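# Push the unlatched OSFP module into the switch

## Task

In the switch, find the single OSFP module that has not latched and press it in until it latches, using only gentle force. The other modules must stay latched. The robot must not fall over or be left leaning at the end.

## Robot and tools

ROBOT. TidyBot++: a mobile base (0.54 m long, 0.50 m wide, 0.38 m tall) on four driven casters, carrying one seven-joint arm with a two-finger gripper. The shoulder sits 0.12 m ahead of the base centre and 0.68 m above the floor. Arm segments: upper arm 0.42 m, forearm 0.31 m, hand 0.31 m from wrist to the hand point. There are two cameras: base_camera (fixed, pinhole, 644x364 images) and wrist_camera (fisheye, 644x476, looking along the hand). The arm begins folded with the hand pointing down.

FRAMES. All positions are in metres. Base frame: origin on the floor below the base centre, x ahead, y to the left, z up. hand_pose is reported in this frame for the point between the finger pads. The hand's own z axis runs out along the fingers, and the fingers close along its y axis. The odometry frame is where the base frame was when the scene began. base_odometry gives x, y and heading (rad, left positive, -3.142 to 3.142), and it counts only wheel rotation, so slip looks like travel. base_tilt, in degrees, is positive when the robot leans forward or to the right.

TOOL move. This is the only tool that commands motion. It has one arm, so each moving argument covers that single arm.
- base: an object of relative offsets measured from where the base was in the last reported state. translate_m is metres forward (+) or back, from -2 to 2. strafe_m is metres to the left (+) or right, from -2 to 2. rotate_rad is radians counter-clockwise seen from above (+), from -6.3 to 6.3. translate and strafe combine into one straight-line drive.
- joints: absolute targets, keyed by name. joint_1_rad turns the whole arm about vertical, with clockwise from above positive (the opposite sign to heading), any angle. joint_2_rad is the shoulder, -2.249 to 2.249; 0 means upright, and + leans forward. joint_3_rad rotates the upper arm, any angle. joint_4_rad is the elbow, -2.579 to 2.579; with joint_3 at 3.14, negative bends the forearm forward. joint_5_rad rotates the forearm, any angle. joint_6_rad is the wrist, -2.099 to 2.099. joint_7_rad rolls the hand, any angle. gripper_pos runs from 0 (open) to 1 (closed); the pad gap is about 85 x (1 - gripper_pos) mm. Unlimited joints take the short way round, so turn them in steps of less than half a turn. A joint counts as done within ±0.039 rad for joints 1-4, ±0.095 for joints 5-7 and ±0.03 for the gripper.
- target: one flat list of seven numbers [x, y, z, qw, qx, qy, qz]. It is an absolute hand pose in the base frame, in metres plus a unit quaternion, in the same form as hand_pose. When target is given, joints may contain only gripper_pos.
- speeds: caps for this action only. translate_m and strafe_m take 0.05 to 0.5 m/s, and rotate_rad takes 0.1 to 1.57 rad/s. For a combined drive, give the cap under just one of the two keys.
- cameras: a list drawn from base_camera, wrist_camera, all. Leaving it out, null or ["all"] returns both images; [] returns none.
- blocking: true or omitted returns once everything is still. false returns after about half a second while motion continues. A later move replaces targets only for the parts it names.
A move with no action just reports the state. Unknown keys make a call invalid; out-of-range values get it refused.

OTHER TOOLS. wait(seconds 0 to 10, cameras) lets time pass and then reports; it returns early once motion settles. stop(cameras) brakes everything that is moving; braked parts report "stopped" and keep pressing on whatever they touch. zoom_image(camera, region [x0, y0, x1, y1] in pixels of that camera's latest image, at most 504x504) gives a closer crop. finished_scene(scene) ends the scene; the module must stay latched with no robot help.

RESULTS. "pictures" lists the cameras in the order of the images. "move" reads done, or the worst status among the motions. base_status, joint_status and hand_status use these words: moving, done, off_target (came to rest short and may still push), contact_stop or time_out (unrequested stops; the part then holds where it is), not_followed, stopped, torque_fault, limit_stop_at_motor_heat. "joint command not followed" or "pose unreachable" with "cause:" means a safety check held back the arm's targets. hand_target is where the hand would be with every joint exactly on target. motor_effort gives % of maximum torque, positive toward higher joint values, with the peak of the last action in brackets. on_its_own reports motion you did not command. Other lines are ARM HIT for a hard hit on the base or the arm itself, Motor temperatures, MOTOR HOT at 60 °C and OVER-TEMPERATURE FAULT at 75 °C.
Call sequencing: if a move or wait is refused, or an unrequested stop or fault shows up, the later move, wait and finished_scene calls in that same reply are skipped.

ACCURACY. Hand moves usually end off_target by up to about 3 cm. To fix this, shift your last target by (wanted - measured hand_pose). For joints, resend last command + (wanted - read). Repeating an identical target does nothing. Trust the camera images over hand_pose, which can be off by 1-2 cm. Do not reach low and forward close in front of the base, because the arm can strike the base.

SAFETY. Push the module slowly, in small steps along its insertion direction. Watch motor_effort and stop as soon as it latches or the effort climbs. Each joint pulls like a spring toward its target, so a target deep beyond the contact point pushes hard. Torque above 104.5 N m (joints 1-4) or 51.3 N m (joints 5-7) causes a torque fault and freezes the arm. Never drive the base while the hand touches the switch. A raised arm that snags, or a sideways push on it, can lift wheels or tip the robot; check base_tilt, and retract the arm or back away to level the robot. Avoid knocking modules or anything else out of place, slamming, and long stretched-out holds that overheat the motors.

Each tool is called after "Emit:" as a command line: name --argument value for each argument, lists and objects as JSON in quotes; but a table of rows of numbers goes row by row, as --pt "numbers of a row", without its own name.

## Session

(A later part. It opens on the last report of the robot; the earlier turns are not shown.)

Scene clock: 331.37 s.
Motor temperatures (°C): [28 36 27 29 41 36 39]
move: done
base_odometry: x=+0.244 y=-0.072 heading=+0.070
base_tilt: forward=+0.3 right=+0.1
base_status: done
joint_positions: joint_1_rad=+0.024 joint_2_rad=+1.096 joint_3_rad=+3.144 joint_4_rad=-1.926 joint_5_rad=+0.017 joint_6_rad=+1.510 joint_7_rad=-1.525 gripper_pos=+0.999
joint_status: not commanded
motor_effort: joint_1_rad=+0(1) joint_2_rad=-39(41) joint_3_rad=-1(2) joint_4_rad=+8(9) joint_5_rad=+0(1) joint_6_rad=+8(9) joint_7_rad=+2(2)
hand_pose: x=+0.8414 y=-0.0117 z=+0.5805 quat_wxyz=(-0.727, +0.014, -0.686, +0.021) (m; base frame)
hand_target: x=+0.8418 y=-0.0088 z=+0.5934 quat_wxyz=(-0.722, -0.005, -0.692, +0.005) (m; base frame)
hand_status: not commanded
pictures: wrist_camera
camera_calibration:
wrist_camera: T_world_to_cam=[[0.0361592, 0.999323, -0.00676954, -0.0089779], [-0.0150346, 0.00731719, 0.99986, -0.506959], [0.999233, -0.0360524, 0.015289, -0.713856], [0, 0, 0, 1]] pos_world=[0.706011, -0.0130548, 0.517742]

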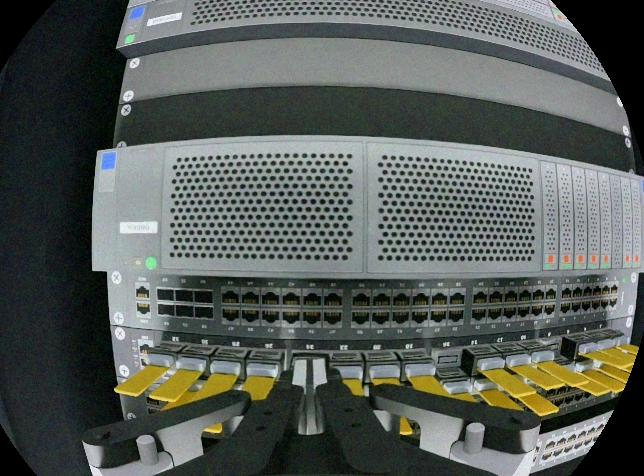

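Emit:
move --base '{"translate_m": 0.018}' --speeds '{"translate_m": 0.05}' --cameras '["wrist_camera"]'

Emit:
zoom_image --camera "wrist_camera" --region '[230, 310, 390, 440]'

Scene clock: 337.77 s.
Motor temperatures (°C): [28 36 27 28 41 36 39]
move: done
base_odometry: x=+0.262 y=-0.070 heading=+0.070
base_tilt: forward=+0.3 right=+0.1
base_status: done
joint_positions: joint_1_rad=+0.024 joint_2_rad=+1.095 joint_3_rad=+3.144 joint_4_rad=-1.927 joint_5_rad=+0.017 joint_6_rad=+1.510 joint_7_rad=-1.525 gripper_pos=+0.999
joint_status: not commanded
motor_effort: joint_1_rad=+0(1) joint_2_rad=-40(40) joint_3_rad=-2(3) joint_4_rad=+7(8) joint_5_rad=+1(1) joint_6_rad=+8(9) joint_7_rad=+2(2)
hand_pose: x=+0.8413 y=-0.0117 z=+0.5809 quat_wxyz=(-0.727, +0.014, -0.686, +0.021) (m; base frame)
hand_target: x=+0.8418 y=-0.0088 z=+0.5934 quat_wxyz=(-0.722, -0.005, -0.692, +0.005) (m; base frame)
hand_status: not commanded
pictures: wrist_camera
camera_calibration:
wrist_camera: T_world_to_cam=[[0.0361589, 0.999324, -0.00670724, -0.00901014], [-0.0152659, 0.00726319, 0.999857, -0.507157], [0.999229, -0.0360513, 0.0155182, -0.713939], [0, 0, 0, 1]] pos_world=[0.705973, -0.0130508, 0.518103]

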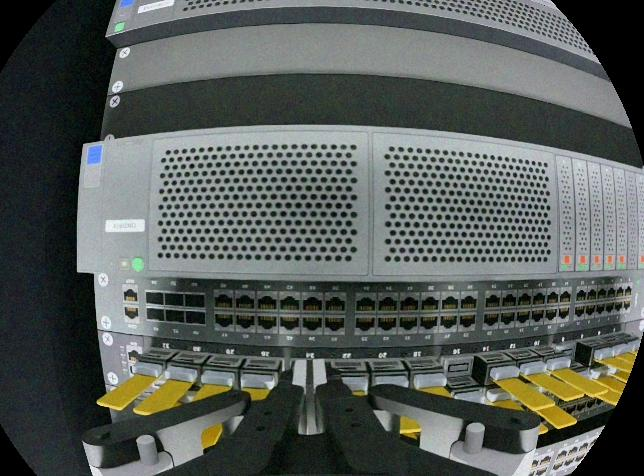

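Scaled by 3.150.

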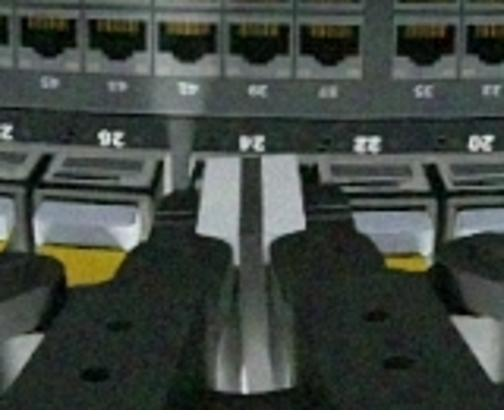

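Emit:
move --base '{"translate_m": 0.005}' --speeds '{"translate_m": 0.05}' --cameras '[]'

Emit:
move --base '{"translate_m": 0.003}' --speeds '{"translate_m": 0.05}' --cameras '["wrist_camera"]'

Scene clock: 341.43 s.
Motor temperatures (°C): [28 36 27 28 41 36 39]
move: done
base_odometry: x=+0.268 y=-0.070 heading=+0.070
base_tilt: forward=+0.2 right=+0.1
base_status: done
joint_positions: joint_1_rad=+0.024 joint_2_rad=+1.094 joint_3_rad=+3.144 joint_4_rad=-1.927 joint_5_rad=+0.017 joint_6_rad=+1.508 joint_7_rad=-1.525 gripper_pos=+0.999
joint_status: not commanded
motor_effort: joint_1_rad=+0(1) joint_2_rad=-40(42) joint_3_rad=-1(2) joint_4_rad=+8(9) joint_5_rad=+1(1) joint_6_rad=+7(9) joint_7_rad=+2(2)
hand_pose: x=+0.8414 y=-0.0117 z=+0.5809 quat_wxyz=(-0.727, +0.014, -0.686, +0.021) (m; base frame)
hand_target: x=+0.8418 y=-0.0088 z=+0.5934 quat_wxyz=(-0.722, -0.005, -0.692, +0.005) (m; base frame)
hand_status: not commanded
pictures: none
No camera images: "cameras" was empty.

Scene clock: 341.90 s.
Motor temperatures (°C): [28 36 27 28 41 36 39]
move: done
base_odometry: x=+0.271 y=-0.070 heading=+0.070
base_tilt: forward=+0.2 right=+0.1
base_status: done
joint_positions: joint_1_rad=+0.024 joint_2_rad=+1.094 joint_3_rad=+3.144 joint_4_rad=-1.931 joint_5_rad=+0.017 joint_6_rad=+1.507 joint_7_rad=-1.525 gripper_pos=+0.999
joint_status: not commanded
motor_effort: joint_1_rad=+0(1) joint_2_rad=-41(42) joint_3_rad=-2(2) joint_4_rad=+8(10) joint_5_rad=+1(1) joint_6_rad=+8(9) joint_7_rad=+2(2)
hand_pose: x=+0.8402 y=-0.0117 z=+0.5793 quat_wxyz=(-0.725, +0.014, -0.688, +0.021) (m; base frame)
hand_target: x=+0.8418 y=-0.0088 z=+0.5934 quat_wxyz=(-0.722, -0.005, -0.692, +0.005) (m; base frame)
hand_status: not commanded
pictures: wrist_camera
camera_calibration:
wrist_camera: T_world_to_cam=[[0.0361404, 0.999323, -0.00682161, -0.00892015], [-0.00911669, 0.00715548, 0.999933, -0.510735], [0.999305, -0.0360758, 0.00936912, -0.709279], [0, 0, 0, 1]] pos_world=[0.704452, -0.0130191, 0.517285]

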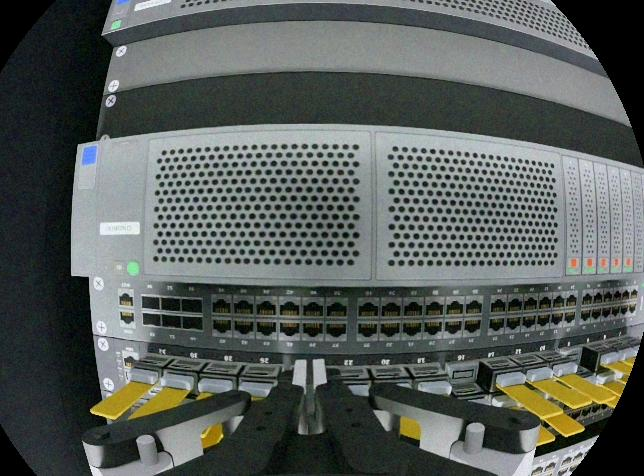

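Emit:
move --base '{"translate_m": 0.003}' --speeds '{"translate_m": 0.05}' --cameras '[]'

Emit:
move --base '{"translate_m": 0.003}' --speeds '{"translate_m": 0.05}' --cameras '["wrist_camera"]'

Emit:
zoom_image --camera "wrist_camera" --region '[230, 310, 390, 440]'

Scene clock: 345.80 s.
Motor temperatures (°C): [28 36 27 28 41 36 39]
move: done
base_odometry: x=+0.274 y=-0.070 heading=+0.070
base_tilt: forward=+0.2 right=+0.1
base_status: done
joint_positions: joint_1_rad=+0.024 joint_2_rad=+1.093 joint_3_rad=+3.144 joint_4_rad=-1.932 joint_5_rad=+0.017 joint_6_rad=+1.506 joint_7_rad=-1.525 gripper_pos=+0.999
joint_status: not commanded
motor_effort: joint_1_rad=+0(1) joint_2_rad=-40(41) joint_3_rad=-2(2) joint_4_rad=+8(10) joint_5_rad=+1(1) joint_6_rad=+9(9) joint_7_rad=+2(2)
hand_pose: x=+0.8399 y=-0.0117 z=+0.5788 quat_wxyz=(-0.725, +0.014, -0.689, +0.021) (m; base frame)
hand_target: x=+0.8418 y=-0.0088 z=+0.5934 quat_wxyz=(-0.722, -0.005, -0.692, +0.005) (m; base frame)
hand_status: not commanded
pictures: none
No camera images: "cameras" was empty.

Scene clock: 346.33 s.
Motor temperatures (°C): [28 36 27 28 41 36 39]
move: done
base_odometry: x=+0.277 y=-0.070 heading=+0.070
base_tilt: forward=+0.2 right=+0.1
base_status: done
joint_positions: joint_1_rad=+0.024 joint_2_rad=+1.093 joint_3_rad=+3.144 joint_4_rad=-1.932 joint_5_rad=+0.017 joint_6_rad=+1.506 joint_7_rad=-1.525 gripper_pos=+0.999
joint_status: not commanded
motor_effort: joint_1_rad=+0(1) joint_2_rad=-41(42) joint_3_rad=-1(2) joint_4_rad=+7(10) joint_5_rad=+1(1) joint_6_rad=+9(10) joint_7_rad=+1(2)
hand_pose: x=+0.8398 y=-0.0117 z=+0.5786 quat_wxyz=(-0.724, +0.014, -0.689, +0.021) (m; base frame)
hand_target: x=+0.8418 y=-0.0088 z=+0.5934 quat_wxyz=(-0.722, -0.005, -0.692, +0.005) (m; base frame)
hand_status: not commanded
pictures: wrist_camera
camera_calibration:
wrist_camera: T_world_to_cam=[[0.0361304, 0.999324, -0.00680491, -0.00891931], [-0.00687352, 0.0070577, 0.999951, -0.512007], [0.999323, -0.0360819, 0.00712387, -0.707629], [0, 0, 0, 1]] pos_world=[0.703954, -0.0130057, 0.516962]

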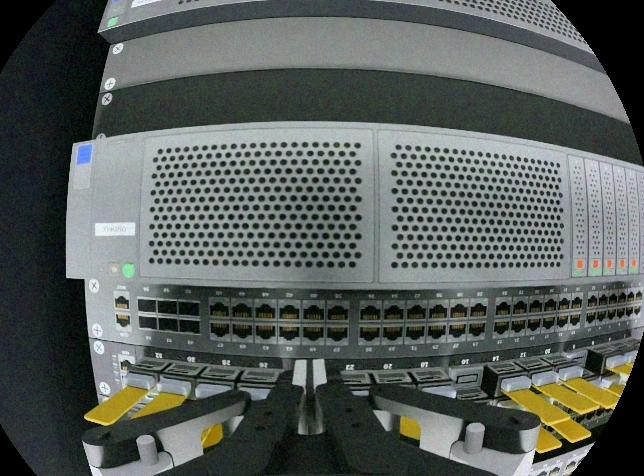

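Scaled by 3.150.

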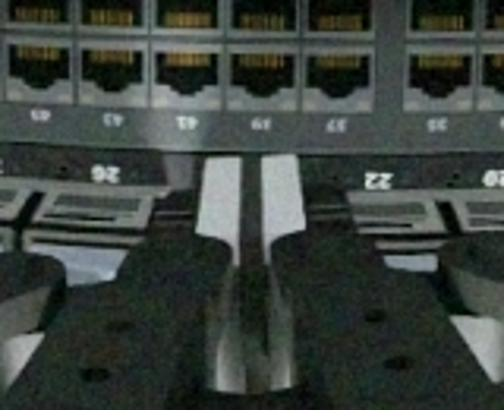

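Emit:
move --base '{"translate_m": 0.002}' --speeds '{"translate_m": 0.05}' --cameras '[]'

Emit:
move --base '{"translate_m": 0.002}' --speeds '{"translate_m": 0.05}' --cameras '["wrist_camera"]'

Emit:
zoom_image --camera "wrist_camera" --region '[230, 310, 390, 440]'

Scene clock: 350.63 s.
Motor temperatures (°C): [28 36 27 28 41 36 39]
move: done
base_odometry: x=+0.279 y=-0.070 heading=+0.070
base_tilt: forward=+0.2 right=+0.1
base_status: done
joint_positions: joint_1_rad=+0.024 joint_2_rad=+1.093 joint_3_rad=+3.144 joint_4_rad=-1.935 joint_5_rad=+0.017 joint_6_rad=+1.505 joint_7_rad=-1.525 gripper_pos=+0.999
joint_status: not commanded
motor_effort: joint_1_rad=+0(1) joint_2_rad=-41(42) joint_3_rad=-1(2) joint_4_rad=+8(11) joint_5_rad=+1(1) joint_6_rad=+9(10) joint_7_rad=+1(2)
hand_pose: x=+0.8392 y=-0.0117 z=+0.5775 quat_wxyz=(-0.723, +0.014, -0.690, +0.021) (m; base frame)
hand_target: x=+0.8418 y=-0.0088 z=+0.5934 quat_wxyz=(-0.722, -0.005, -0.692, +0.005) (m; base frame)
hand_status: not commanded
pictures: none
No camera images: "cameras" was empty.

Scene clock: 351.07 s.
Motor temperatures (°C): [28 36 27 28 41 36 39]
move: done
base_odometry: x=+0.281 y=-0.069 heading=+0.070
base_tilt: forward=+0.3 right=+0.1
base_status: done
joint_positions: joint_1_rad=+0.024 joint_2_rad=+1.093 joint_3_rad=+3.144 joint_4_rad=-1.937 joint_5_rad=+0.017 joint_6_rad=+1.504 joint_7_rad=-1.525 gripper_pos=+0.999
joint_status: not commanded
motor_effort: joint_1_rad=+0(1) joint_2_rad=-40(42) joint_3_rad=-1(2) joint_4_rad=+7(11) joint_5_rad=+1(1) joint_6_rad=+9(10) joint_7_rad=+2(2)
hand_pose: x=+0.8386 y=-0.0116 z=+0.5767 quat_wxyz=(-0.722, +0.014, -0.691, +0.021) (m; base frame)
hand_target: x=+0.8418 y=-0.0088 z=+0.5934 quat_wxyz=(-0.722, -0.005, -0.692, +0.005) (m; base frame)
hand_status: not commanded
pictures: wrist_camera
camera_calibration:
wrist_camera: T_world_to_cam=[[0.0361079, 0.999324, -0.00690158, -0.0088391], [-0.000934124, 0.00693983, 0.999975, -0.51504], [0.999347, -0.0361005, 0.00118408, -0.703002], [0, 0, 0, 1]] pos_world=[0.702382, -0.0129714, 0.515798]

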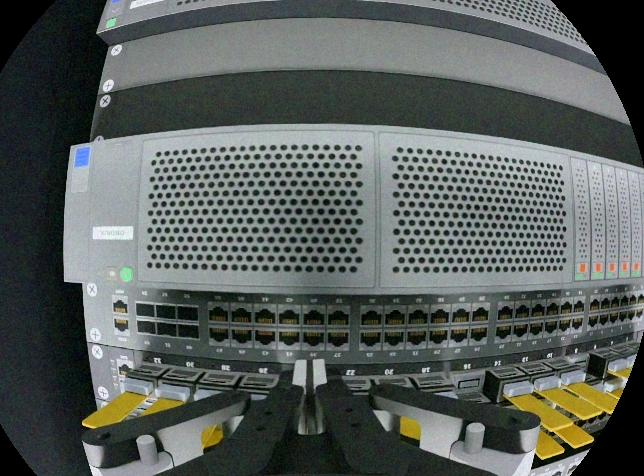

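Scaled by 3.150.

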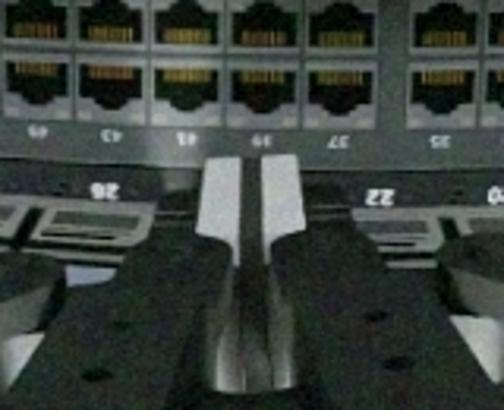

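Emit:
move --joints '{"joint_2_rad": 1.0435}' --cameras '[]'

Emit:
move --base '{"translate_m": 0.002}' --speeds '{"translate_m": 0.05}' --cameras '["wrist_camera"]'

Emit:
zoom_image --camera "wrist_camera" --region '[230, 310, 390, 440]'

Scene clock: 355.30 s.
Motor temperatures (°C): [28 36 27 28 41 36 39]
move: off_target
base_odometry: x=+0.281 y=-0.069 heading=+0.070
base_tilt: forward=+0.2 right=+0.1
base_status: not commanded
joint_positions: joint_1_rad=+0.024 joint_2_rad=+1.093 joint_3_rad=+3.144 joint_4_rad=-1.937 joint_5_rad=+0.017 joint_6_rad=+1.503 joint_7_rad=-1.525 gripper_pos=+0.999
joint_status: joint_2_rad off_target (ended at +1.093, target +1.044)
motor_effort: joint_1_rad=+0(1) joint_2_rad=-40(41) joint_3_rad=-2(2) joint_4_rad=+8(9) joint_5_rad=+1(1) joint_6_rad=+8(10) joint_7_rad=+1(2)
hand_pose: x=+0.8387 y=-0.0116 z=+0.5767 quat_wxyz=(-0.722, +0.014, -0.691, +0.021) (m; base frame)
hand_target: x=+0.8424 y=-0.0088 z=+0.5977 quat_wxyz=(-0.724, -0.005, -0.690, +0.005) (m; base frame)
hand_status: not commanded
pictures: none
No camera images: "cameras" was empty.

Scene clock: 355.73 s.
Motor temperatures (°C): [28 36 27 28 41 36 39]
move: done
base_odometry: x=+0.283 y=-0.069 heading=+0.069
base_tilt: forward=+0.2 right=+0.1
base_status: done
joint_positions: joint_1_rad=+0.024 joint_2_rad=+1.093 joint_3_rad=+3.144 joint_4_rad=-1.937 joint_5_rad=+0.017 joint_6_rad=+1.503 joint_7_rad=-1.525 gripper_pos=+0.999
joint_status: not commanded
motor_effort: joint_1_rad=+0(0) joint_2_rad=-40(41) joint_3_rad=-2(2) joint_4_rad=+8(10) joint_5_rad=+1(1) joint_6_rad=+9(10) joint_7_rad=+2(2)
hand_pose: x=+0.8387 y=-0.0116 z=+0.5767 quat_wxyz=(-0.722, +0.014, -0.691, +0.021) (m; base frame)
hand_target: x=+0.8424 y=-0.0088 z=+0.5977 quat_wxyz=(-0.724, -0.005, -0.690, +0.005) (m; base frame)
hand_status: not commanded
pictures: wrist_camera
camera_calibration:
wrist_camera: T_world_to_cam=[[0.0361058, 0.999324, -0.00686553, -0.00885736], [-0.00030883, 0.00688117, 0.999976, -0.515585], [0.999348, -0.0361028, 0.000557072, -0.702695], [0, 0, 0, 1]] pos_world=[0.702397, -0.01297, 0.515903]

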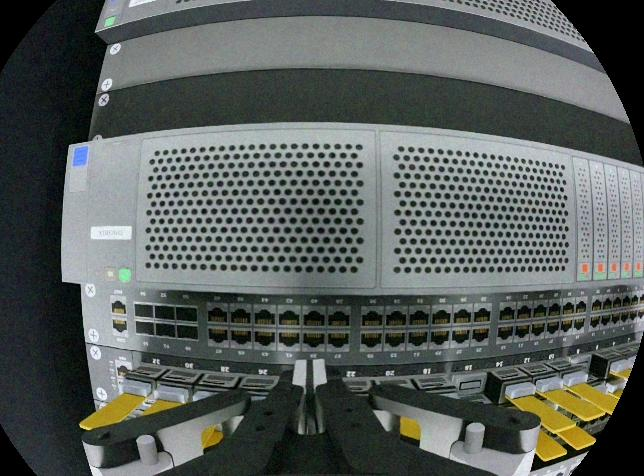

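Scaled by 3.150.

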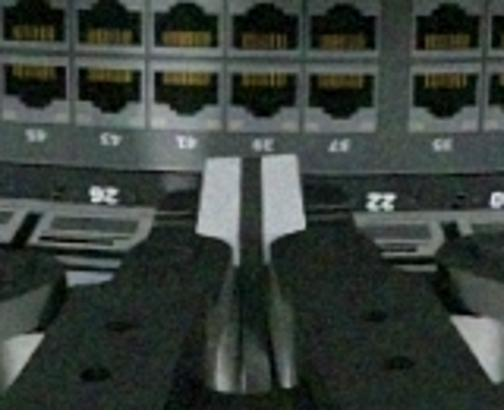

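Emit:
move --base '{"translate_m": -0.1}' --cameras '["wrist_camera"]'

Emit:
zoom_image --camera "wrist_camera" --region '[230, 290, 390, 410]'

Scene clock: 358.93 s.
Motor temperatures (°C): [28 36 27 28 41 36 39]
move: done
base_odometry: x=+0.183 y=-0.076 heading=+0.070
base_tilt: forward=+0.2 right=+0.1
base_status: done
joint_positions: joint_1_rad=+0.023 joint_2_rad=+1.089 joint_3_rad=+3.144 joint_4_rad=-1.937 joint_5_rad=+0.017 joint_6_rad=+1.503 joint_7_rad=-1.525 gripper_pos=+0.999
joint_status: not commanded
motor_effort: joint_1_rad=+0(2) joint_2_rad=-38(41) joint_3_rad=-1(2) joint_4_rad=+7(9) joint_5_rad=+1(1) joint_6_rad=+8(9) joint_7_rad=+2(2)
hand_pose: x=+0.8391 y=-0.0113 z=+0.5795 quat_wxyz=(-0.724, +0.015, -0.690, +0.021) (m; base frame)
hand_target: x=+0.8424 y=-0.0088 z=+0.5977 quat_wxyz=(-0.724, -0.005, -0.690, +0.005) (m; base frame)
hand_status: not commanded
pictures: wrist_camera
camera_calibration:
wrist_camera: T_world_to_cam=[[0.0356401, 0.999342, -0.0066619, -0.00894067], [-0.0042212, 0.00681661, 0.999968, -0.515162], [0.999356, -0.0356108, 0.00446137, -0.705352], [0, 0, 0, 1]] pos_world=[0.703042, -0.0126717, 0.518233]

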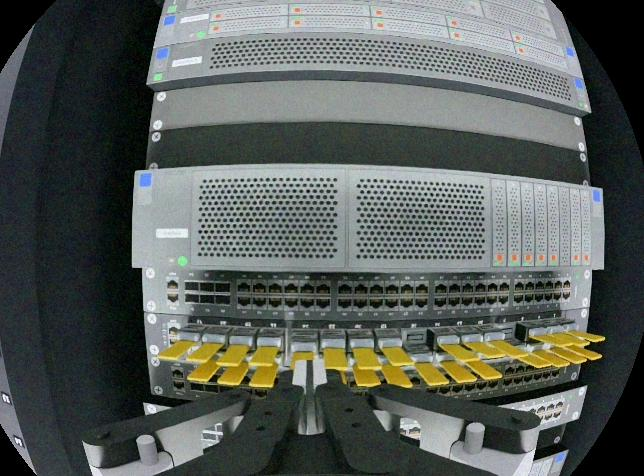

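Scaled by 3.150.

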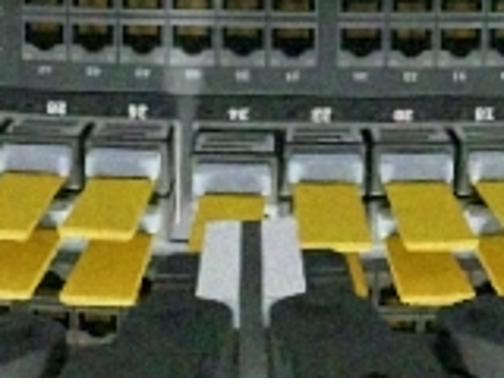

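Emit:
move --cameras '["wrist_camera"]'

Emit:
zoom_image --camera "wrist_camera" --region '[200, 250, 420, 410]'

Scene clock: 370.43 s.
Motor temperatures (°C): [28 36 27 28 41 36 39]
base_odometry: x=+0.183 y=-0.076 heading=+0.070
base_tilt: forward=+0.2 right=+0.1
base_status: done
joint_positions: joint_1_rad=+0.023 joint_2_rad=+1.089 joint_3_rad=+3.144 joint_4_rad=-1.937 joint_5_rad=+0.017 joint_6_rad=+1.503 joint_7_rad=-1.525 gripper_pos=+0.999
joint_status: not commanded
motor_effort: joint_1_rad=+0(2) joint_2_rad=-39(41) joint_3_rad=-1(2) joint_4_rad=+8(9) joint_5_rad=+1(1) joint_6_rad=+7(9) joint_7_rad=+2(2)
hand_pose: x=+0.8391 y=-0.0113 z=+0.5795 quat_wxyz=(-0.724, +0.015, -0.690, +0.021) (m; base frame)
hand_target: x=+0.8424 y=-0.0088 z=+0.5977 quat_wxyz=(-0.724, -0.005, -0.690, +0.005) (m; base frame)
hand_status: not commanded
pictures: wrist_camera
camera_calibration:
wrist_camera: T_world_to_cam=[[0.0356401, 0.999342, -0.0066619, -0.00894067], [-0.0042212, 0.00681661, 0.999968, -0.515162], [0.999356, -0.0356108, 0.00446137, -0.705352], [0, 0, 0, 1]] pos_world=[0.703042, -0.0126717, 0.518233]

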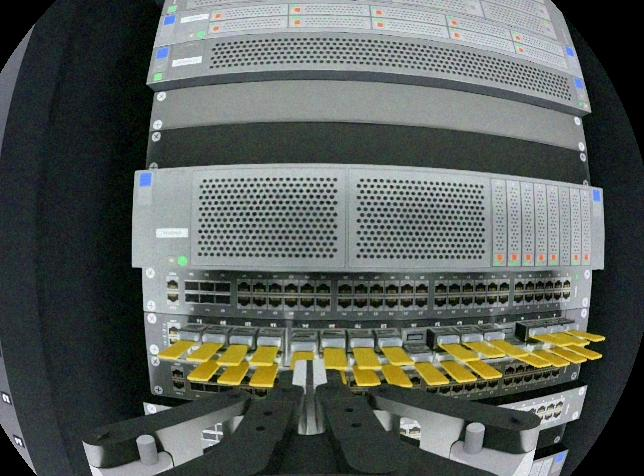

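Scaled by 2.291.

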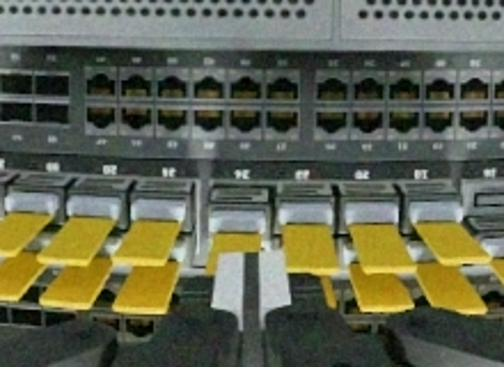

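Emit:
zoom_image --camera "wrist_camera" --region '[260, 310, 350, 370]'

Scaled by 5.600.

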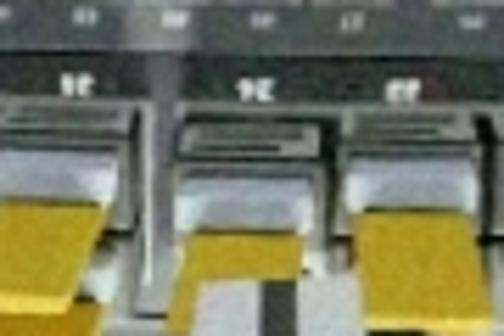

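Emit:
move --joints '{"joint_2_rad": 1.0355}' --cameras '["wrist_camera"]'

Emit:
zoom_image --camera "wrist_camera" --region '[260, 310, 350, 370]'

Scene clock: 410.87 s.
Motor temperatures (°C): [28 37 27 28 41 36 39]
move: off_target
base_odometry: x=+0.183 y=-0.076 heading=+0.070
base_tilt: forward=+0.2 right=+0.1
base_status: not commanded
joint_positions: joint_1_rad=+0.023 joint_2_rad=+1.082 joint_3_rad=+3.144 joint_4_rad=-1.937 joint_5_rad=+0.017 joint_6_rad=+1.503 joint_7_rad=-1.525 gripper_pos=+0.999
joint_status: joint_2_rad off_target (ended at +1.082, target +1.036)
motor_effort: joint_1_rad=+0(1) joint_2_rad=-39(40) joint_3_rad=-1(2) joint_4_rad=+7(8) joint_5_rad=+1(1) joint_6_rad=+9(9) joint_7_rad=+2(2)
hand_pose: x=+0.8398 y=-0.0113 z=+0.5846 quat_wxyz=(-0.726, +0.015, -0.687, +0.021) (m; base frame)
hand_target: x=+0.8430 y=-0.0088 z=+0.6035 quat_wxyz=(-0.726, -0.005, -0.687, +0.005) (m; base frame)
hand_status: not commanded
pictures: wrist_camera
camera_calibration:
wrist_camera: T_world_to_cam=[[0.0356863, 0.999341, -0.00657575, -0.00900492], [-0.0112133, 0.00697994, 0.999913, -0.514292], [0.9993, -0.0356095, 0.011455, -0.710114], [0, 0, 0, 1]] pos_world=[0.704172, -0.0126981, 0.522323]

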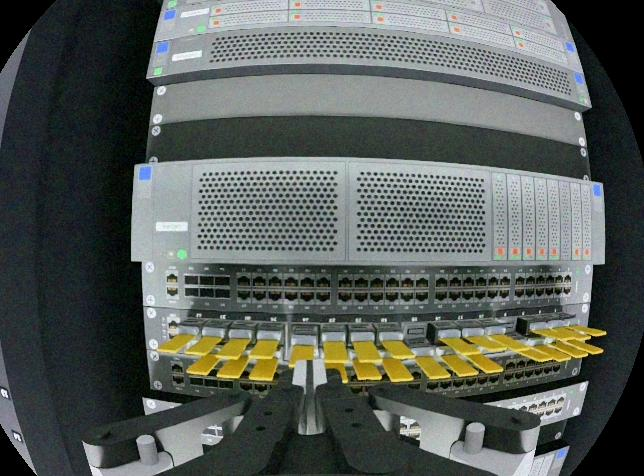

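Scaled by 5.600.

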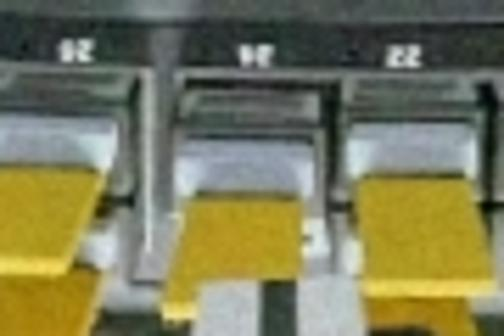

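Emit:
move --joints '{"joint_2_rad": 1.021}' --base '{"strafe_m": -0.006}' --speeds '{"strafe_m": 0.05}' --cameras '["wrist_camera"]'

Emit:
zoom_image --camera "wrist_camera" --region '[260, 310, 350, 370]'

Scene clock: 430.37 s.
Motor temperatures (°C): [28 37 27 28 41 36 39]
move: off_target
base_odometry: x=+0.184 y=-0.082 heading=+0.069
base_tilt: forward=+0.2 right=+0.1
base_status: done
joint_positions: joint_1_rad=+0.022 joint_2_rad=+1.066 joint_3_rad=+3.144 joint_4_rad=-1.937 joint_5_rad=+0.017 joint_6_rad=+1.503 joint_7_rad=-1.525 gripper_pos=+0.999
joint_status: joint_2_rad off_target (ended at +1.066, target +1.021)
motor_effort: joint_1_rad=+0(4) joint_2_rad=-39(42) joint_3_rad=-1(3) joint_4_rad=+8(8) joint_5_rad=+1(2) joint_6_rad=+8(9) joint_7_rad=+2(2)
hand_pose: x=+0.8413 y=-0.0101 z=+0.5962 quat_wxyz=(-0.732, +0.015, -0.681, +0.020) (m; base frame)
hand_target: x=+0.8441 y=-0.0089 z=+0.6140 quat_wxyz=(-0.731, -0.005, -0.682, +0.005) (m; base frame)
hand_status: not commanded
pictures: wrist_camera
camera_calibration:
wrist_camera: T_world_to_cam=[[0.0340771, 0.9994, -0.00614403, -0.00910774], [-0.0273864, 0.00707906, 0.9996, -0.512157], [0.999044, -0.0338952, 0.0276112, -0.721098], [0, 0, 0, 1]] pos_world=[0.706692, -0.0117139, 0.531807]

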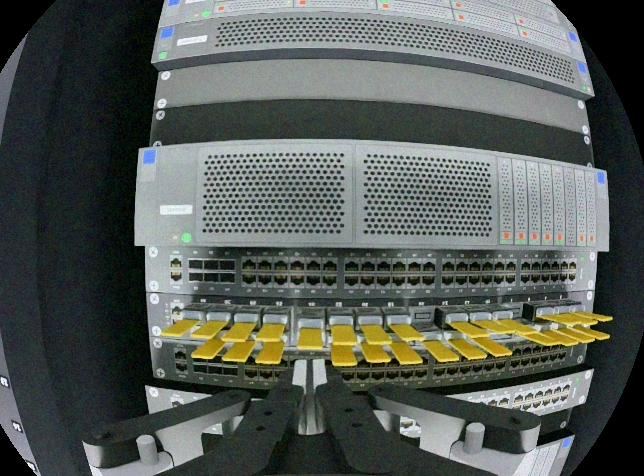

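Scaled by 5.600.

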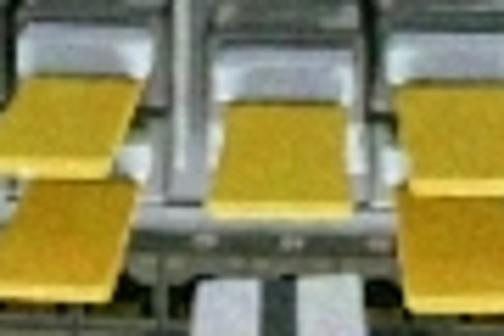

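Emit:
move --base '{"translate_m": 0.034}' --speeds '{"translate_m": 0.05}' --cameras '["wrist_camera"]'

Emit:
zoom_image --camera "wrist_camera" --region '[260, 310, 350, 370]'

Scene clock: 435.47 s.
Motor temperatures (°C): [28 37 27 28 41 36 39]
move: done
base_odometry: x=+0.218 y=-0.080 heading=+0.069
base_tilt: forward=+0.3 right=+0.1
base_status: done
joint_positions: joint_1_rad=+0.022 joint_2_rad=+1.065 joint_3_rad=+3.144 joint_4_rad=-1.937 joint_5_rad=+0.017 joint_6_rad=+1.503 joint_7_rad=-1.525 gripper_pos=+0.999
joint_status: not commanded
motor_effort: joint_1_rad=+0(1) joint_2_rad=-39(40) joint_3_rad=-1(2) joint_4_rad=+8(9) joint_5_rad=+1(1) joint_6_rad=+8(9) joint_7_rad=+2(2)
hand_pose: x=+0.8414 y=-0.0101 z=+0.5968 quat_wxyz=(-0.732, +0.015, -0.681, +0.020) (m; base frame)
hand_target: x=+0.8441 y=-0.0089 z=+0.6140 quat_wxyz=(-0.731, -0.005, -0.682, +0.005) (m; base frame)
hand_status: not commanded
pictures: wrist_camera
camera_calibration:
wrist_camera: T_world_to_cam=[[0.0340773, 0.999401, -0.00607428, -0.00914699], [-0.028121, 0.00703423, 0.99958, -0.512056], [0.999023, -0.0338921, 0.0283438, -0.721595], [0, 0, 0, 1]] pos_world=[0.706803, -0.011713, 0.532238]

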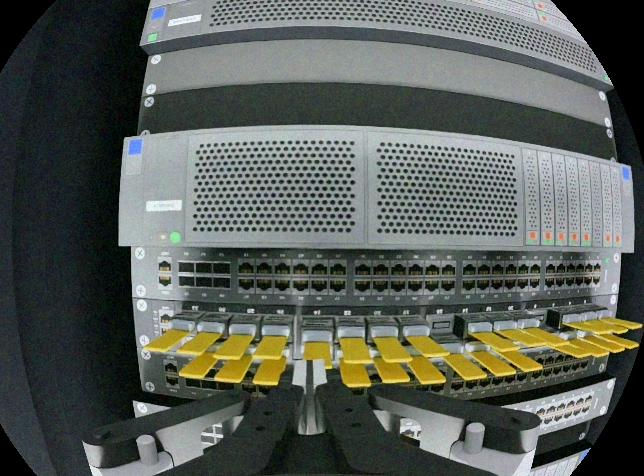

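Scaled by 5.600.

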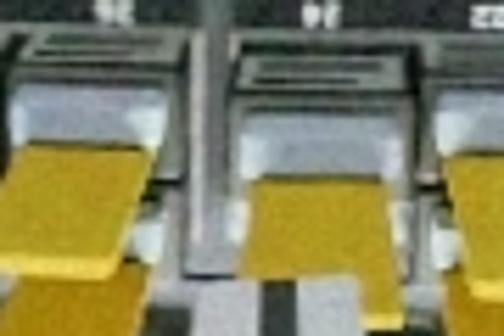

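Emit:
move --joints '{"joint_1_rad": 0.008}' --cameras '["wrist_camera"]'

Emit:
zoom_image --camera "wrist_camera" --region '[260, 310, 350, 370]'

Scene clock: 445.70 s.
Motor temperatures (°C): [28 38 27 28 41 36 39]
move: done
base_odometry: x=+0.218 y=-0.080 heading=+0.069
base_tilt: forward=+0.3 right=+0.1
base_status: not commanded
joint_positions: joint_1_rad=+0.021 joint_2_rad=+1.065 joint_3_rad=+3.144 joint_4_rad=-1.937 joint_5_rad=+0.017 joint_6_rad=+1.503 joint_7_rad=-1.525 gripper_pos=+0.999
joint_status: all done
motor_effort: joint_1_rad=+0(1) joint_2_rad=-39(39) joint_3_rad=-1(2) joint_4_rad=+8(9) joint_5_rad=+1(1) joint_6_rad=+8(9) joint_7_rad=+1(2)
hand_pose: x=+0.8414 y=-0.0093 z=+0.5968 quat_wxyz=(-0.732, +0.015, -0.681, +0.020) (m; base frame)
hand_target: x=+0.8441 y=-0.0038 z=+0.6140 quat_wxyz=(-0.731, -0.003, -0.682, +0.002) (m; base frame)
hand_status: not commanded
pictures: wrist_camera
camera_calibration:
wrist_camera: T_world_to_cam=[[0.0329612, 0.999438, -0.00607428, -0.00901417], [-0.0281288, 0.00700282, 0.99958, -0.512055], [0.999061, -0.0327764, 0.0283438, -0.721599], [0, 0, 0, 1]] pos_world=[0.706815, -0.0110565, 0.532238]

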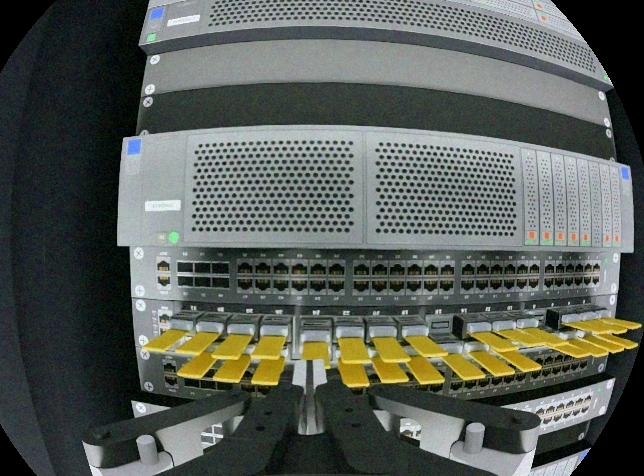

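Scaled by 5.600.

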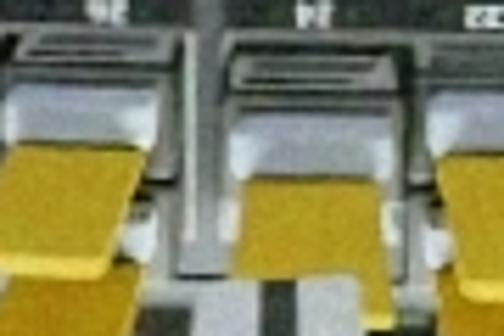

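Emit:
move --joints '{"joint_1_rad": 0.003}' --cameras '["wrist_camera"]'

Emit:
zoom_image --camera "wrist_camera" --region '[260, 310, 350, 370]'

Scene clock: 448.33 s.
Motor temperatures (°C): [28 38 27 28 41 36 39]
move: done
base_odometry: x=+0.218 y=-0.080 heading=+0.069
base_tilt: forward=+0.2 right=+0.1
base_status: not commanded
joint_positions: joint_1_rad=+0.019 joint_2_rad=+1.065 joint_3_rad=+3.144 joint_4_rad=-1.937 joint_5_rad=+0.017 joint_6_rad=+1.503 joint_7_rad=-1.525 gripper_pos=+0.999
joint_status: all done
motor_effort: joint_1_rad=+0(1) joint_2_rad=-39(40) joint_3_rad=-1(2) joint_4_rad=+8(8) joint_5_rad=+1(1) joint_6_rad=+8(10) joint_7_rad=+1(2)
hand_pose: x=+0.8414 y=-0.0082 z=+0.5968 quat_wxyz=(-0.732, +0.016, -0.681, +0.019) (m; base frame)
hand_target: x=+0.8441 y=-0.0002 z=+0.6140 quat_wxyz=(-0.731, -0.001, -0.682, +0.001) (m; base frame)
hand_status: not commanded
pictures: wrist_camera
camera_calibration:
wrist_camera: T_world_to_cam=[[0.0314632, 0.999486, -0.00607428, -0.00883591], [-0.0281393, 0.00696065, 0.99958, -0.512054], [0.999109, -0.031279, 0.0283438, -0.721605], [0, 0, 0, 1]] pos_world=[0.706831, -0.0101755, 0.532238]

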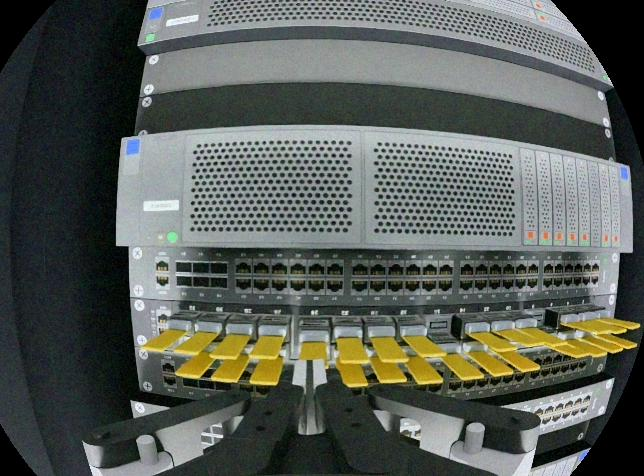

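Scaled by 5.600.

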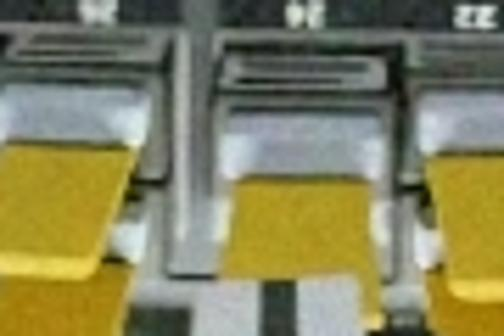

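Emit:
move --joints '{"joint_1_rad": -0.001}' --base '{"translate_m": 0.005}' --speeds '{"translate_m": 0.05}' --cameras '["wrist_camera"]'

Emit:
zoom_image --camera "wrist_camera" --region '[260, 310, 350, 370]'

Scene clock: 451.20 s.
Motor temperatures (°C): [28 38 27 28 41 36 39]
move: done
base_odometry: x=+0.223 y=-0.080 heading=+0.069
base_tilt: forward=+0.2 right=+0.1
base_status: done
joint_positions: joint_1_rad=+0.017 joint_2_rad=+1.064 joint_3_rad=+3.144 joint_4_rad=-1.937 joint_5_rad=+0.017 joint_6_rad=+1.503 joint_7_rad=-1.525 gripper_pos=+0.999
joint_status: all done
motor_effort: joint_1_rad=+0(1) joint_2_rad=-39(41) joint_3_rad=-1(2) joint_4_rad=+8(9) joint_5_rad=+1(1) joint_6_rad=+9(9) joint_7_rad=+2(2)
hand_pose: x=+0.8415 y=-0.0063 z=+0.5973 quat_wxyz=(-0.732, +0.017, -0.681, +0.018) (m; base frame)
hand_target: x=+0.8441 y=+0.0027 z=+0.6140 quat_wxyz=(-0.731, +0.000, -0.682, -0.001) (m; base frame)
hand_status: not commanded
pictures: wrist_camera
camera_calibration:
wrist_camera: T_world_to_cam=[[0.0289121, 0.999564, -0.00606523, -0.0085385], [-0.0288913, 0.00690087, 0.999559, -0.51195], [0.999164, -0.0287241, 0.0290782, -0.722112], [0, 0, 0, 1]] pos_world=[0.706965, -0.00867434, 0.53267]

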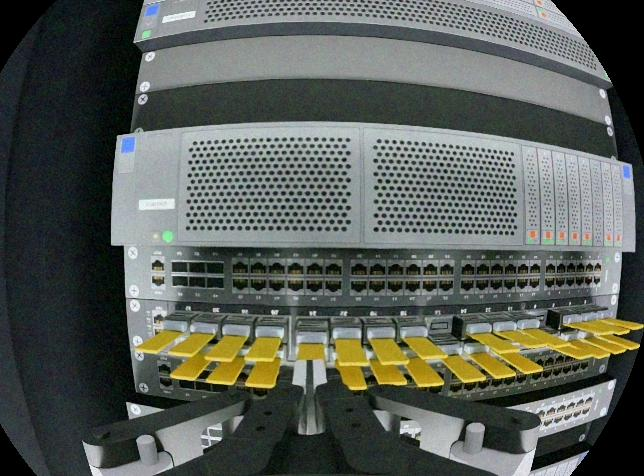

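Scaled by 5.600.

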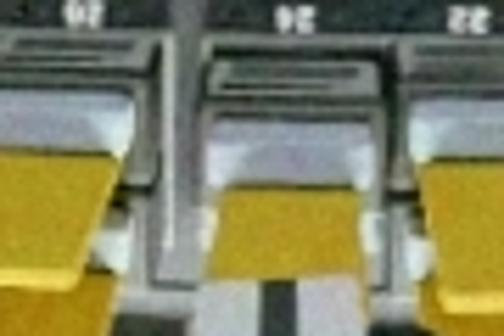

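Emit:
move --base '{"translate_m": 0.004}' --speeds '{"translate_m": 0.05}' --cameras '["wrist_camera"]'

Emit:
zoom_image --camera "wrist_camera" --region '[260, 310, 350, 370]'

Scene clock: 453.77 s.
Motor temperatures (°C): [28 38 27 28 41 36 39]
move: done
base_odometry: x=+0.227 y=-0.080 heading=+0.069
base_tilt: forward=+0.2 right=+0.1
base_status: done
joint_positions: joint_1_rad=+0.016 joint_2_rad=+1.064 joint_3_rad=+3.144 joint_4_rad=-1.937 joint_5_rad=+0.017 joint_6_rad=+1.503 joint_7_rad=-1.525 gripper_pos=+0.999
joint_status: not commanded
motor_effort: joint_1_rad=+0(1) joint_2_rad=-39(40) joint_3_rad=-1(2) joint_4_rad=+8(9) joint_5_rad=+1(1) joint_6_rad=+8(9) joint_7_rad=+2(2)
hand_pose: x=+0.8415 y=-0.0060 z=+0.5976 quat_wxyz=(-0.732, +0.017, -0.681, +0.018) (m; base frame)
hand_target: x=+0.8441 y=+0.0027 z=+0.6140 quat_wxyz=(-0.731, +0.000, -0.682, -0.001) (m; base frame)
hand_status: not commanded
pictures: wrist_camera
camera_calibration:
wrist_camera: T_world_to_cam=[[0.0284444, 0.999577, -0.00606052, -0.00848606], [-0.0292763, 0.00689344, 0.999548, -0.511897], [0.999167, -0.0282541, 0.02946, -0.722373], [0, 0, 0, 1]] pos_world=[0.707026, -0.00839879, 0.532895]

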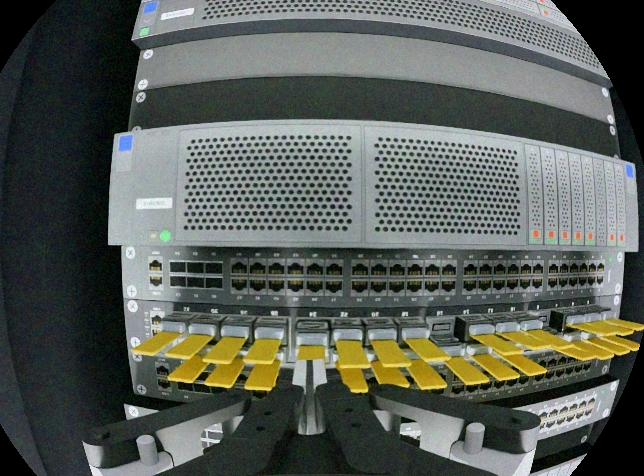

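Scaled by 5.600.

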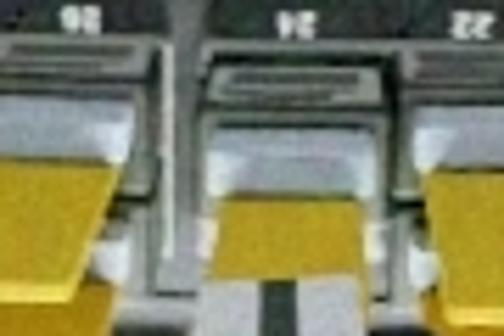

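Emit:
move --base '{"translate_m": 0.003}' --speeds '{"translate_m": 0.05}' --cameras '["wrist_camera"]'

Emit:
zoom_image --camera "wrist_camera" --region '[260, 310, 350, 370]'

Scene clock: 456.10 s.
Motor temperatures (°C): [28 38 27 28 41 36 39]
move: done
base_odometry: x=+0.230 y=-0.080 heading=+0.069
base_tilt: forward=+0.2 right=+0.1
base_status: done
joint_positions: joint_1_rad=+0.016 joint_2_rad=+1.064 joint_3_rad=+3.144 joint_4_rad=-1.938 joint_5_rad=+0.017 joint_6_rad=+1.503 joint_7_rad=-1.525 gripper_pos=+0.999
joint_status: not commanded
motor_effort: joint_1_rad=+0(1) joint_2_rad=-40(41) joint_3_rad=-1(2) joint_4_rad=+10(11) joint_5_rad=+1(1) joint_6_rad=+8(8) joint_7_rad=+1(2)
hand_pose: x=+0.8412 y=-0.0057 z=+0.5973 quat_wxyz=(-0.732, +0.017, -0.681, +0.018) (m; base frame)
hand_target: x=+0.8441 y=+0.0027 z=+0.6140 quat_wxyz=(-0.731, +0.000, -0.682, -0.001) (m; base frame)
hand_status: not commanded
pictures: wrist_camera
camera_calibration:
wrist_camera: T_world_to_cam=[[0.0280593, 0.999588, -0.00606964, -0.00843058], [-0.0284566, 0.00686834, 0.999571, -0.512351], [0.999201, -0.0278746, 0.0286376, -0.72164], [0, 0, 0, 1]] pos_world=[0.70672, -0.00816932, 0.532746]

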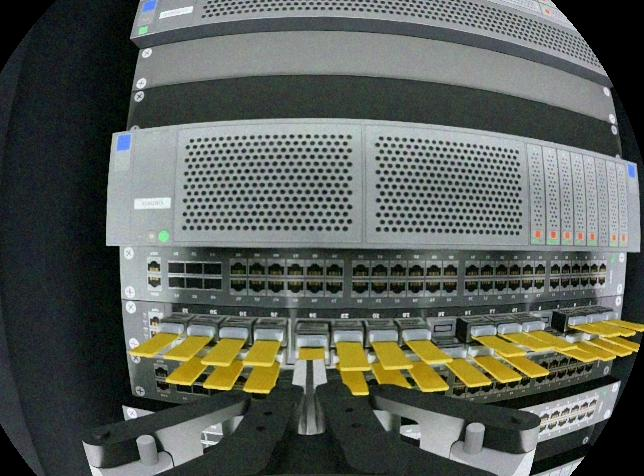

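Scaled by 5.600.

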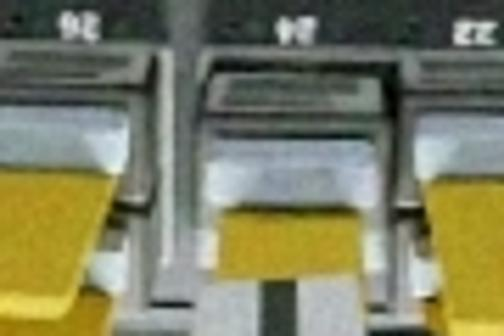

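Emit:
move --base '{"translate_m": 0.003}' --speeds '{"translate_m": 0.05}' --cameras '["wrist_camera"]'

Emit:
zoom_image --camera "wrist_camera" --region '[260, 310, 350, 370]'

Scene clock: 459.47 s.
Motor temperatures (°C): [28 38 27 28 41 36 39]
move: done
base_odometry: x=+0.233 y=-0.080 heading=+0.068
base_tilt: forward=+0.2 right=+0.1
base_status: done
joint_positions: joint_1_rad=+0.015 joint_2_rad=+1.064 joint_3_rad=+3.144 joint_4_rad=-1.938 joint_5_rad=+0.017 joint_6_rad=+1.503 joint_7_rad=-1.525 gripper_pos=+0.999
joint_status: not commanded
motor_effort: joint_1_rad=+0(2) joint_2_rad=-40(41) joint_3_rad=-1(2) joint_4_rad=+10(11) joint_5_rad=+1(1) joint_6_rad=+8(9) joint_7_rad=+2(2)
hand_pose: x=+0.8412 y=-0.0055 z=+0.5973 quat_wxyz=(-0.732, +0.017, -0.681, +0.018) (m; base frame)
hand_target: x=+0.8441 y=+0.0027 z=+0.6140 quat_wxyz=(-0.731, +0.000, -0.682, -0.001) (m; base frame)
hand_status: not commanded
pictures: wrist_camera
camera_calibration:
wrist_camera: T_world_to_cam=[[0.0277066, 0.999598, -0.00607056, -0.00838742], [-0.0283709, 0.00685679, 0.999574, -0.512418], [0.999213, -0.0275226, 0.0285494, -0.721553], [0, 0, 0, 1]] pos_world=[0.70668, -0.0079614, 0.532749]

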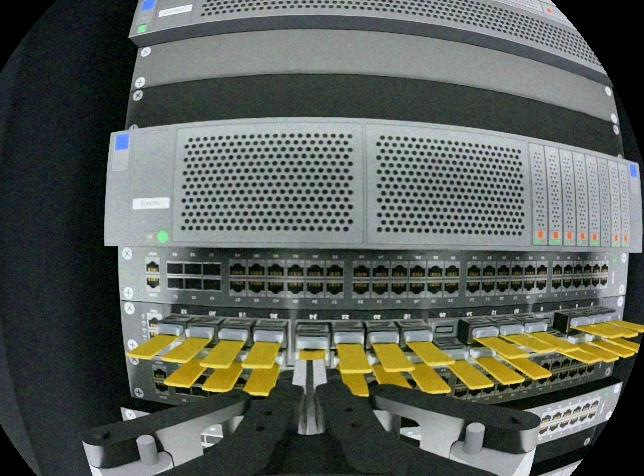

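Scaled by 5.600.

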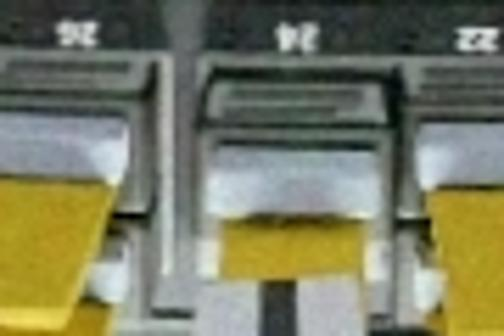

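Emit:
move --base '{"translate_m": 0.005}' --speeds '{"translate_m": 0.05}' --cameras '["wrist_camera"]'

Emit:
zoom_image --camera "wrist_camera" --region '[260, 310, 350, 370]'

Scene clock: 480.80 s.
Motor temperatures (°C): [28 38 27 28 41 36 39]
move: done
base_odometry: x=+0.238 y=-0.080 heading=+0.068
base_tilt: forward=+0.2 right=+0.1
base_status: done
joint_positions: joint_1_rad=+0.015 joint_2_rad=+1.064 joint_3_rad=+3.144 joint_4_rad=-1.938 joint_5_rad=+0.017 joint_6_rad=+1.503 joint_7_rad=-1.525 gripper_pos=+0.999
joint_status: not commanded
motor_effort: joint_1_rad=+0(1) joint_2_rad=-40(42) joint_3_rad=-1(2) joint_4_rad=+10(11) joint_5_rad=+1(1) joint_6_rad=+8(9) joint_7_rad=+2(2)
hand_pose: x=+0.8411 y=-0.0053 z=+0.5972 quat_wxyz=(-0.732, +0.017, -0.681, +0.018) (m; base frame)
hand_target: x=+0.8441 y=+0.0027 z=+0.6140 quat_wxyz=(-0.731, +0.000, -0.682, -0.001) (m; base frame)
hand_status: not commanded
pictures: wrist_camera
camera_calibration:
wrist_camera: T_world_to_cam=[[0.0274991, 0.999603, -0.00607746, -0.00835615], [-0.0278415, 0.00684329, 0.999589, -0.512714], [0.999234, -0.0273186, 0.0280186, -0.721098], [0, 0, 0, 1]] pos_world=[0.706501, -0.00783787, 0.532656]

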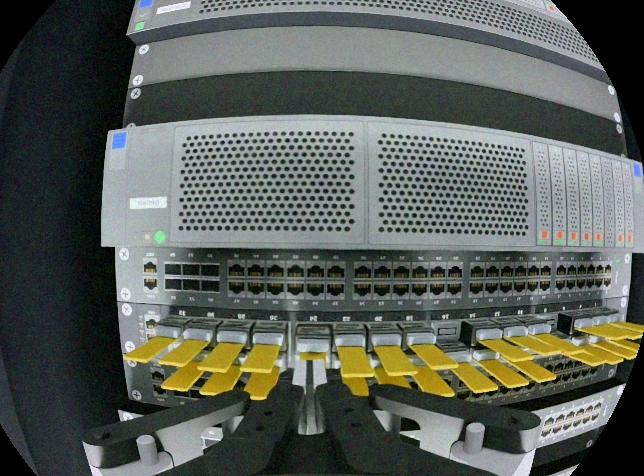

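Scaled by 5.600.

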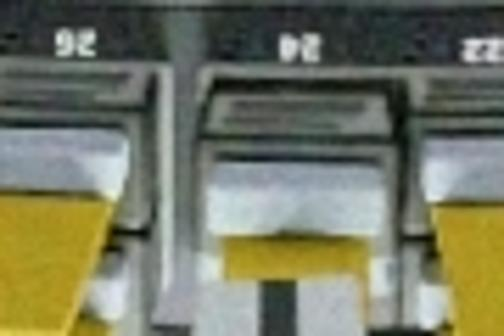

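Emit:
move --base '{"translate_m": 0.018}' --speeds '{"translate_m": 0.05}' --cameras '["wrist_camera"]'

Emit:
zoom_image --camera "wrist_camera" --region '[260, 310, 350, 370]'

Scene clock: 490.67 s.
Motor temperatures (°C): [28 38 27 28 41 36 39]
move: done
base_odometry: x=+0.257 y=-0.079 heading=+0.068
base_tilt: forward=+0.2 right=+0.1
base_status: done
joint_positions: joint_1_rad=+0.014 joint_2_rad=+1.064 joint_3_rad=+3.144 joint_4_rad=-1.940 joint_5_rad=+0.017 joint_6_rad=+1.503 joint_7_rad=-1.525 gripper_pos=+0.999
joint_status: not commanded
motor_effort: joint_1_rad=+0(1) joint_2_rad=-41(42) joint_3_rad=-1(2) joint_4_rad=+12(12) joint_5_rad=+1(1) joint_6_rad=+8(10) joint_7_rad=+1(2)
hand_pose: x=+0.8405 y=-0.0043 z=+0.5965 quat_wxyz=(-0.731, +0.018, -0.682, +0.017) (m; base frame)
hand_target: x=+0.8441 y=+0.0027 z=+0.6140 quat_wxyz=(-0.731, +0.000, -0.682, -0.001) (m; base frame)
hand_status: not commanded
pictures: wrist_camera
camera_calibration:
wrist_camera: T_world_to_cam=[[0.0260226, 0.999643, -0.00609852, -0.00815897], [-0.0259716, 0.00677459, 0.99964, -0.513673], [0.999324, -0.0258548, 0.0261386, -0.719462], [0, 0, 0, 1]] pos_world=[0.705847, -0.00696555, 0.532243]

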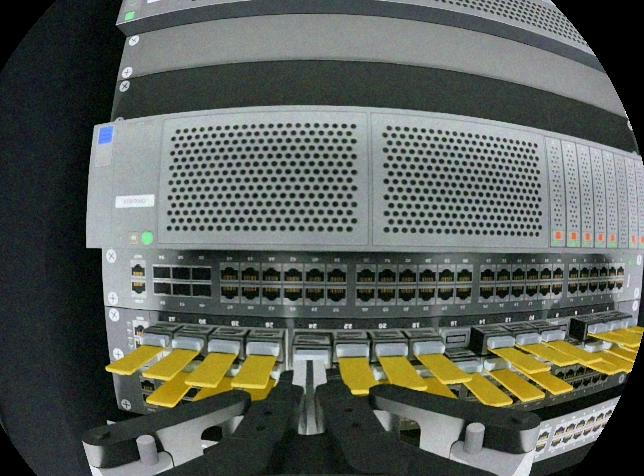

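Scaled by 5.600.

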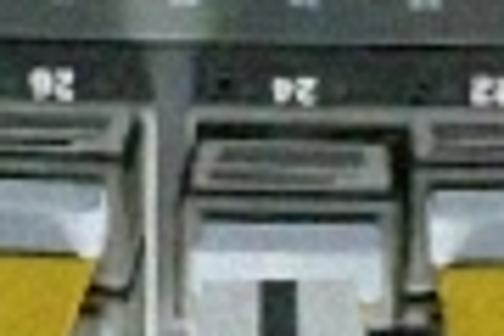

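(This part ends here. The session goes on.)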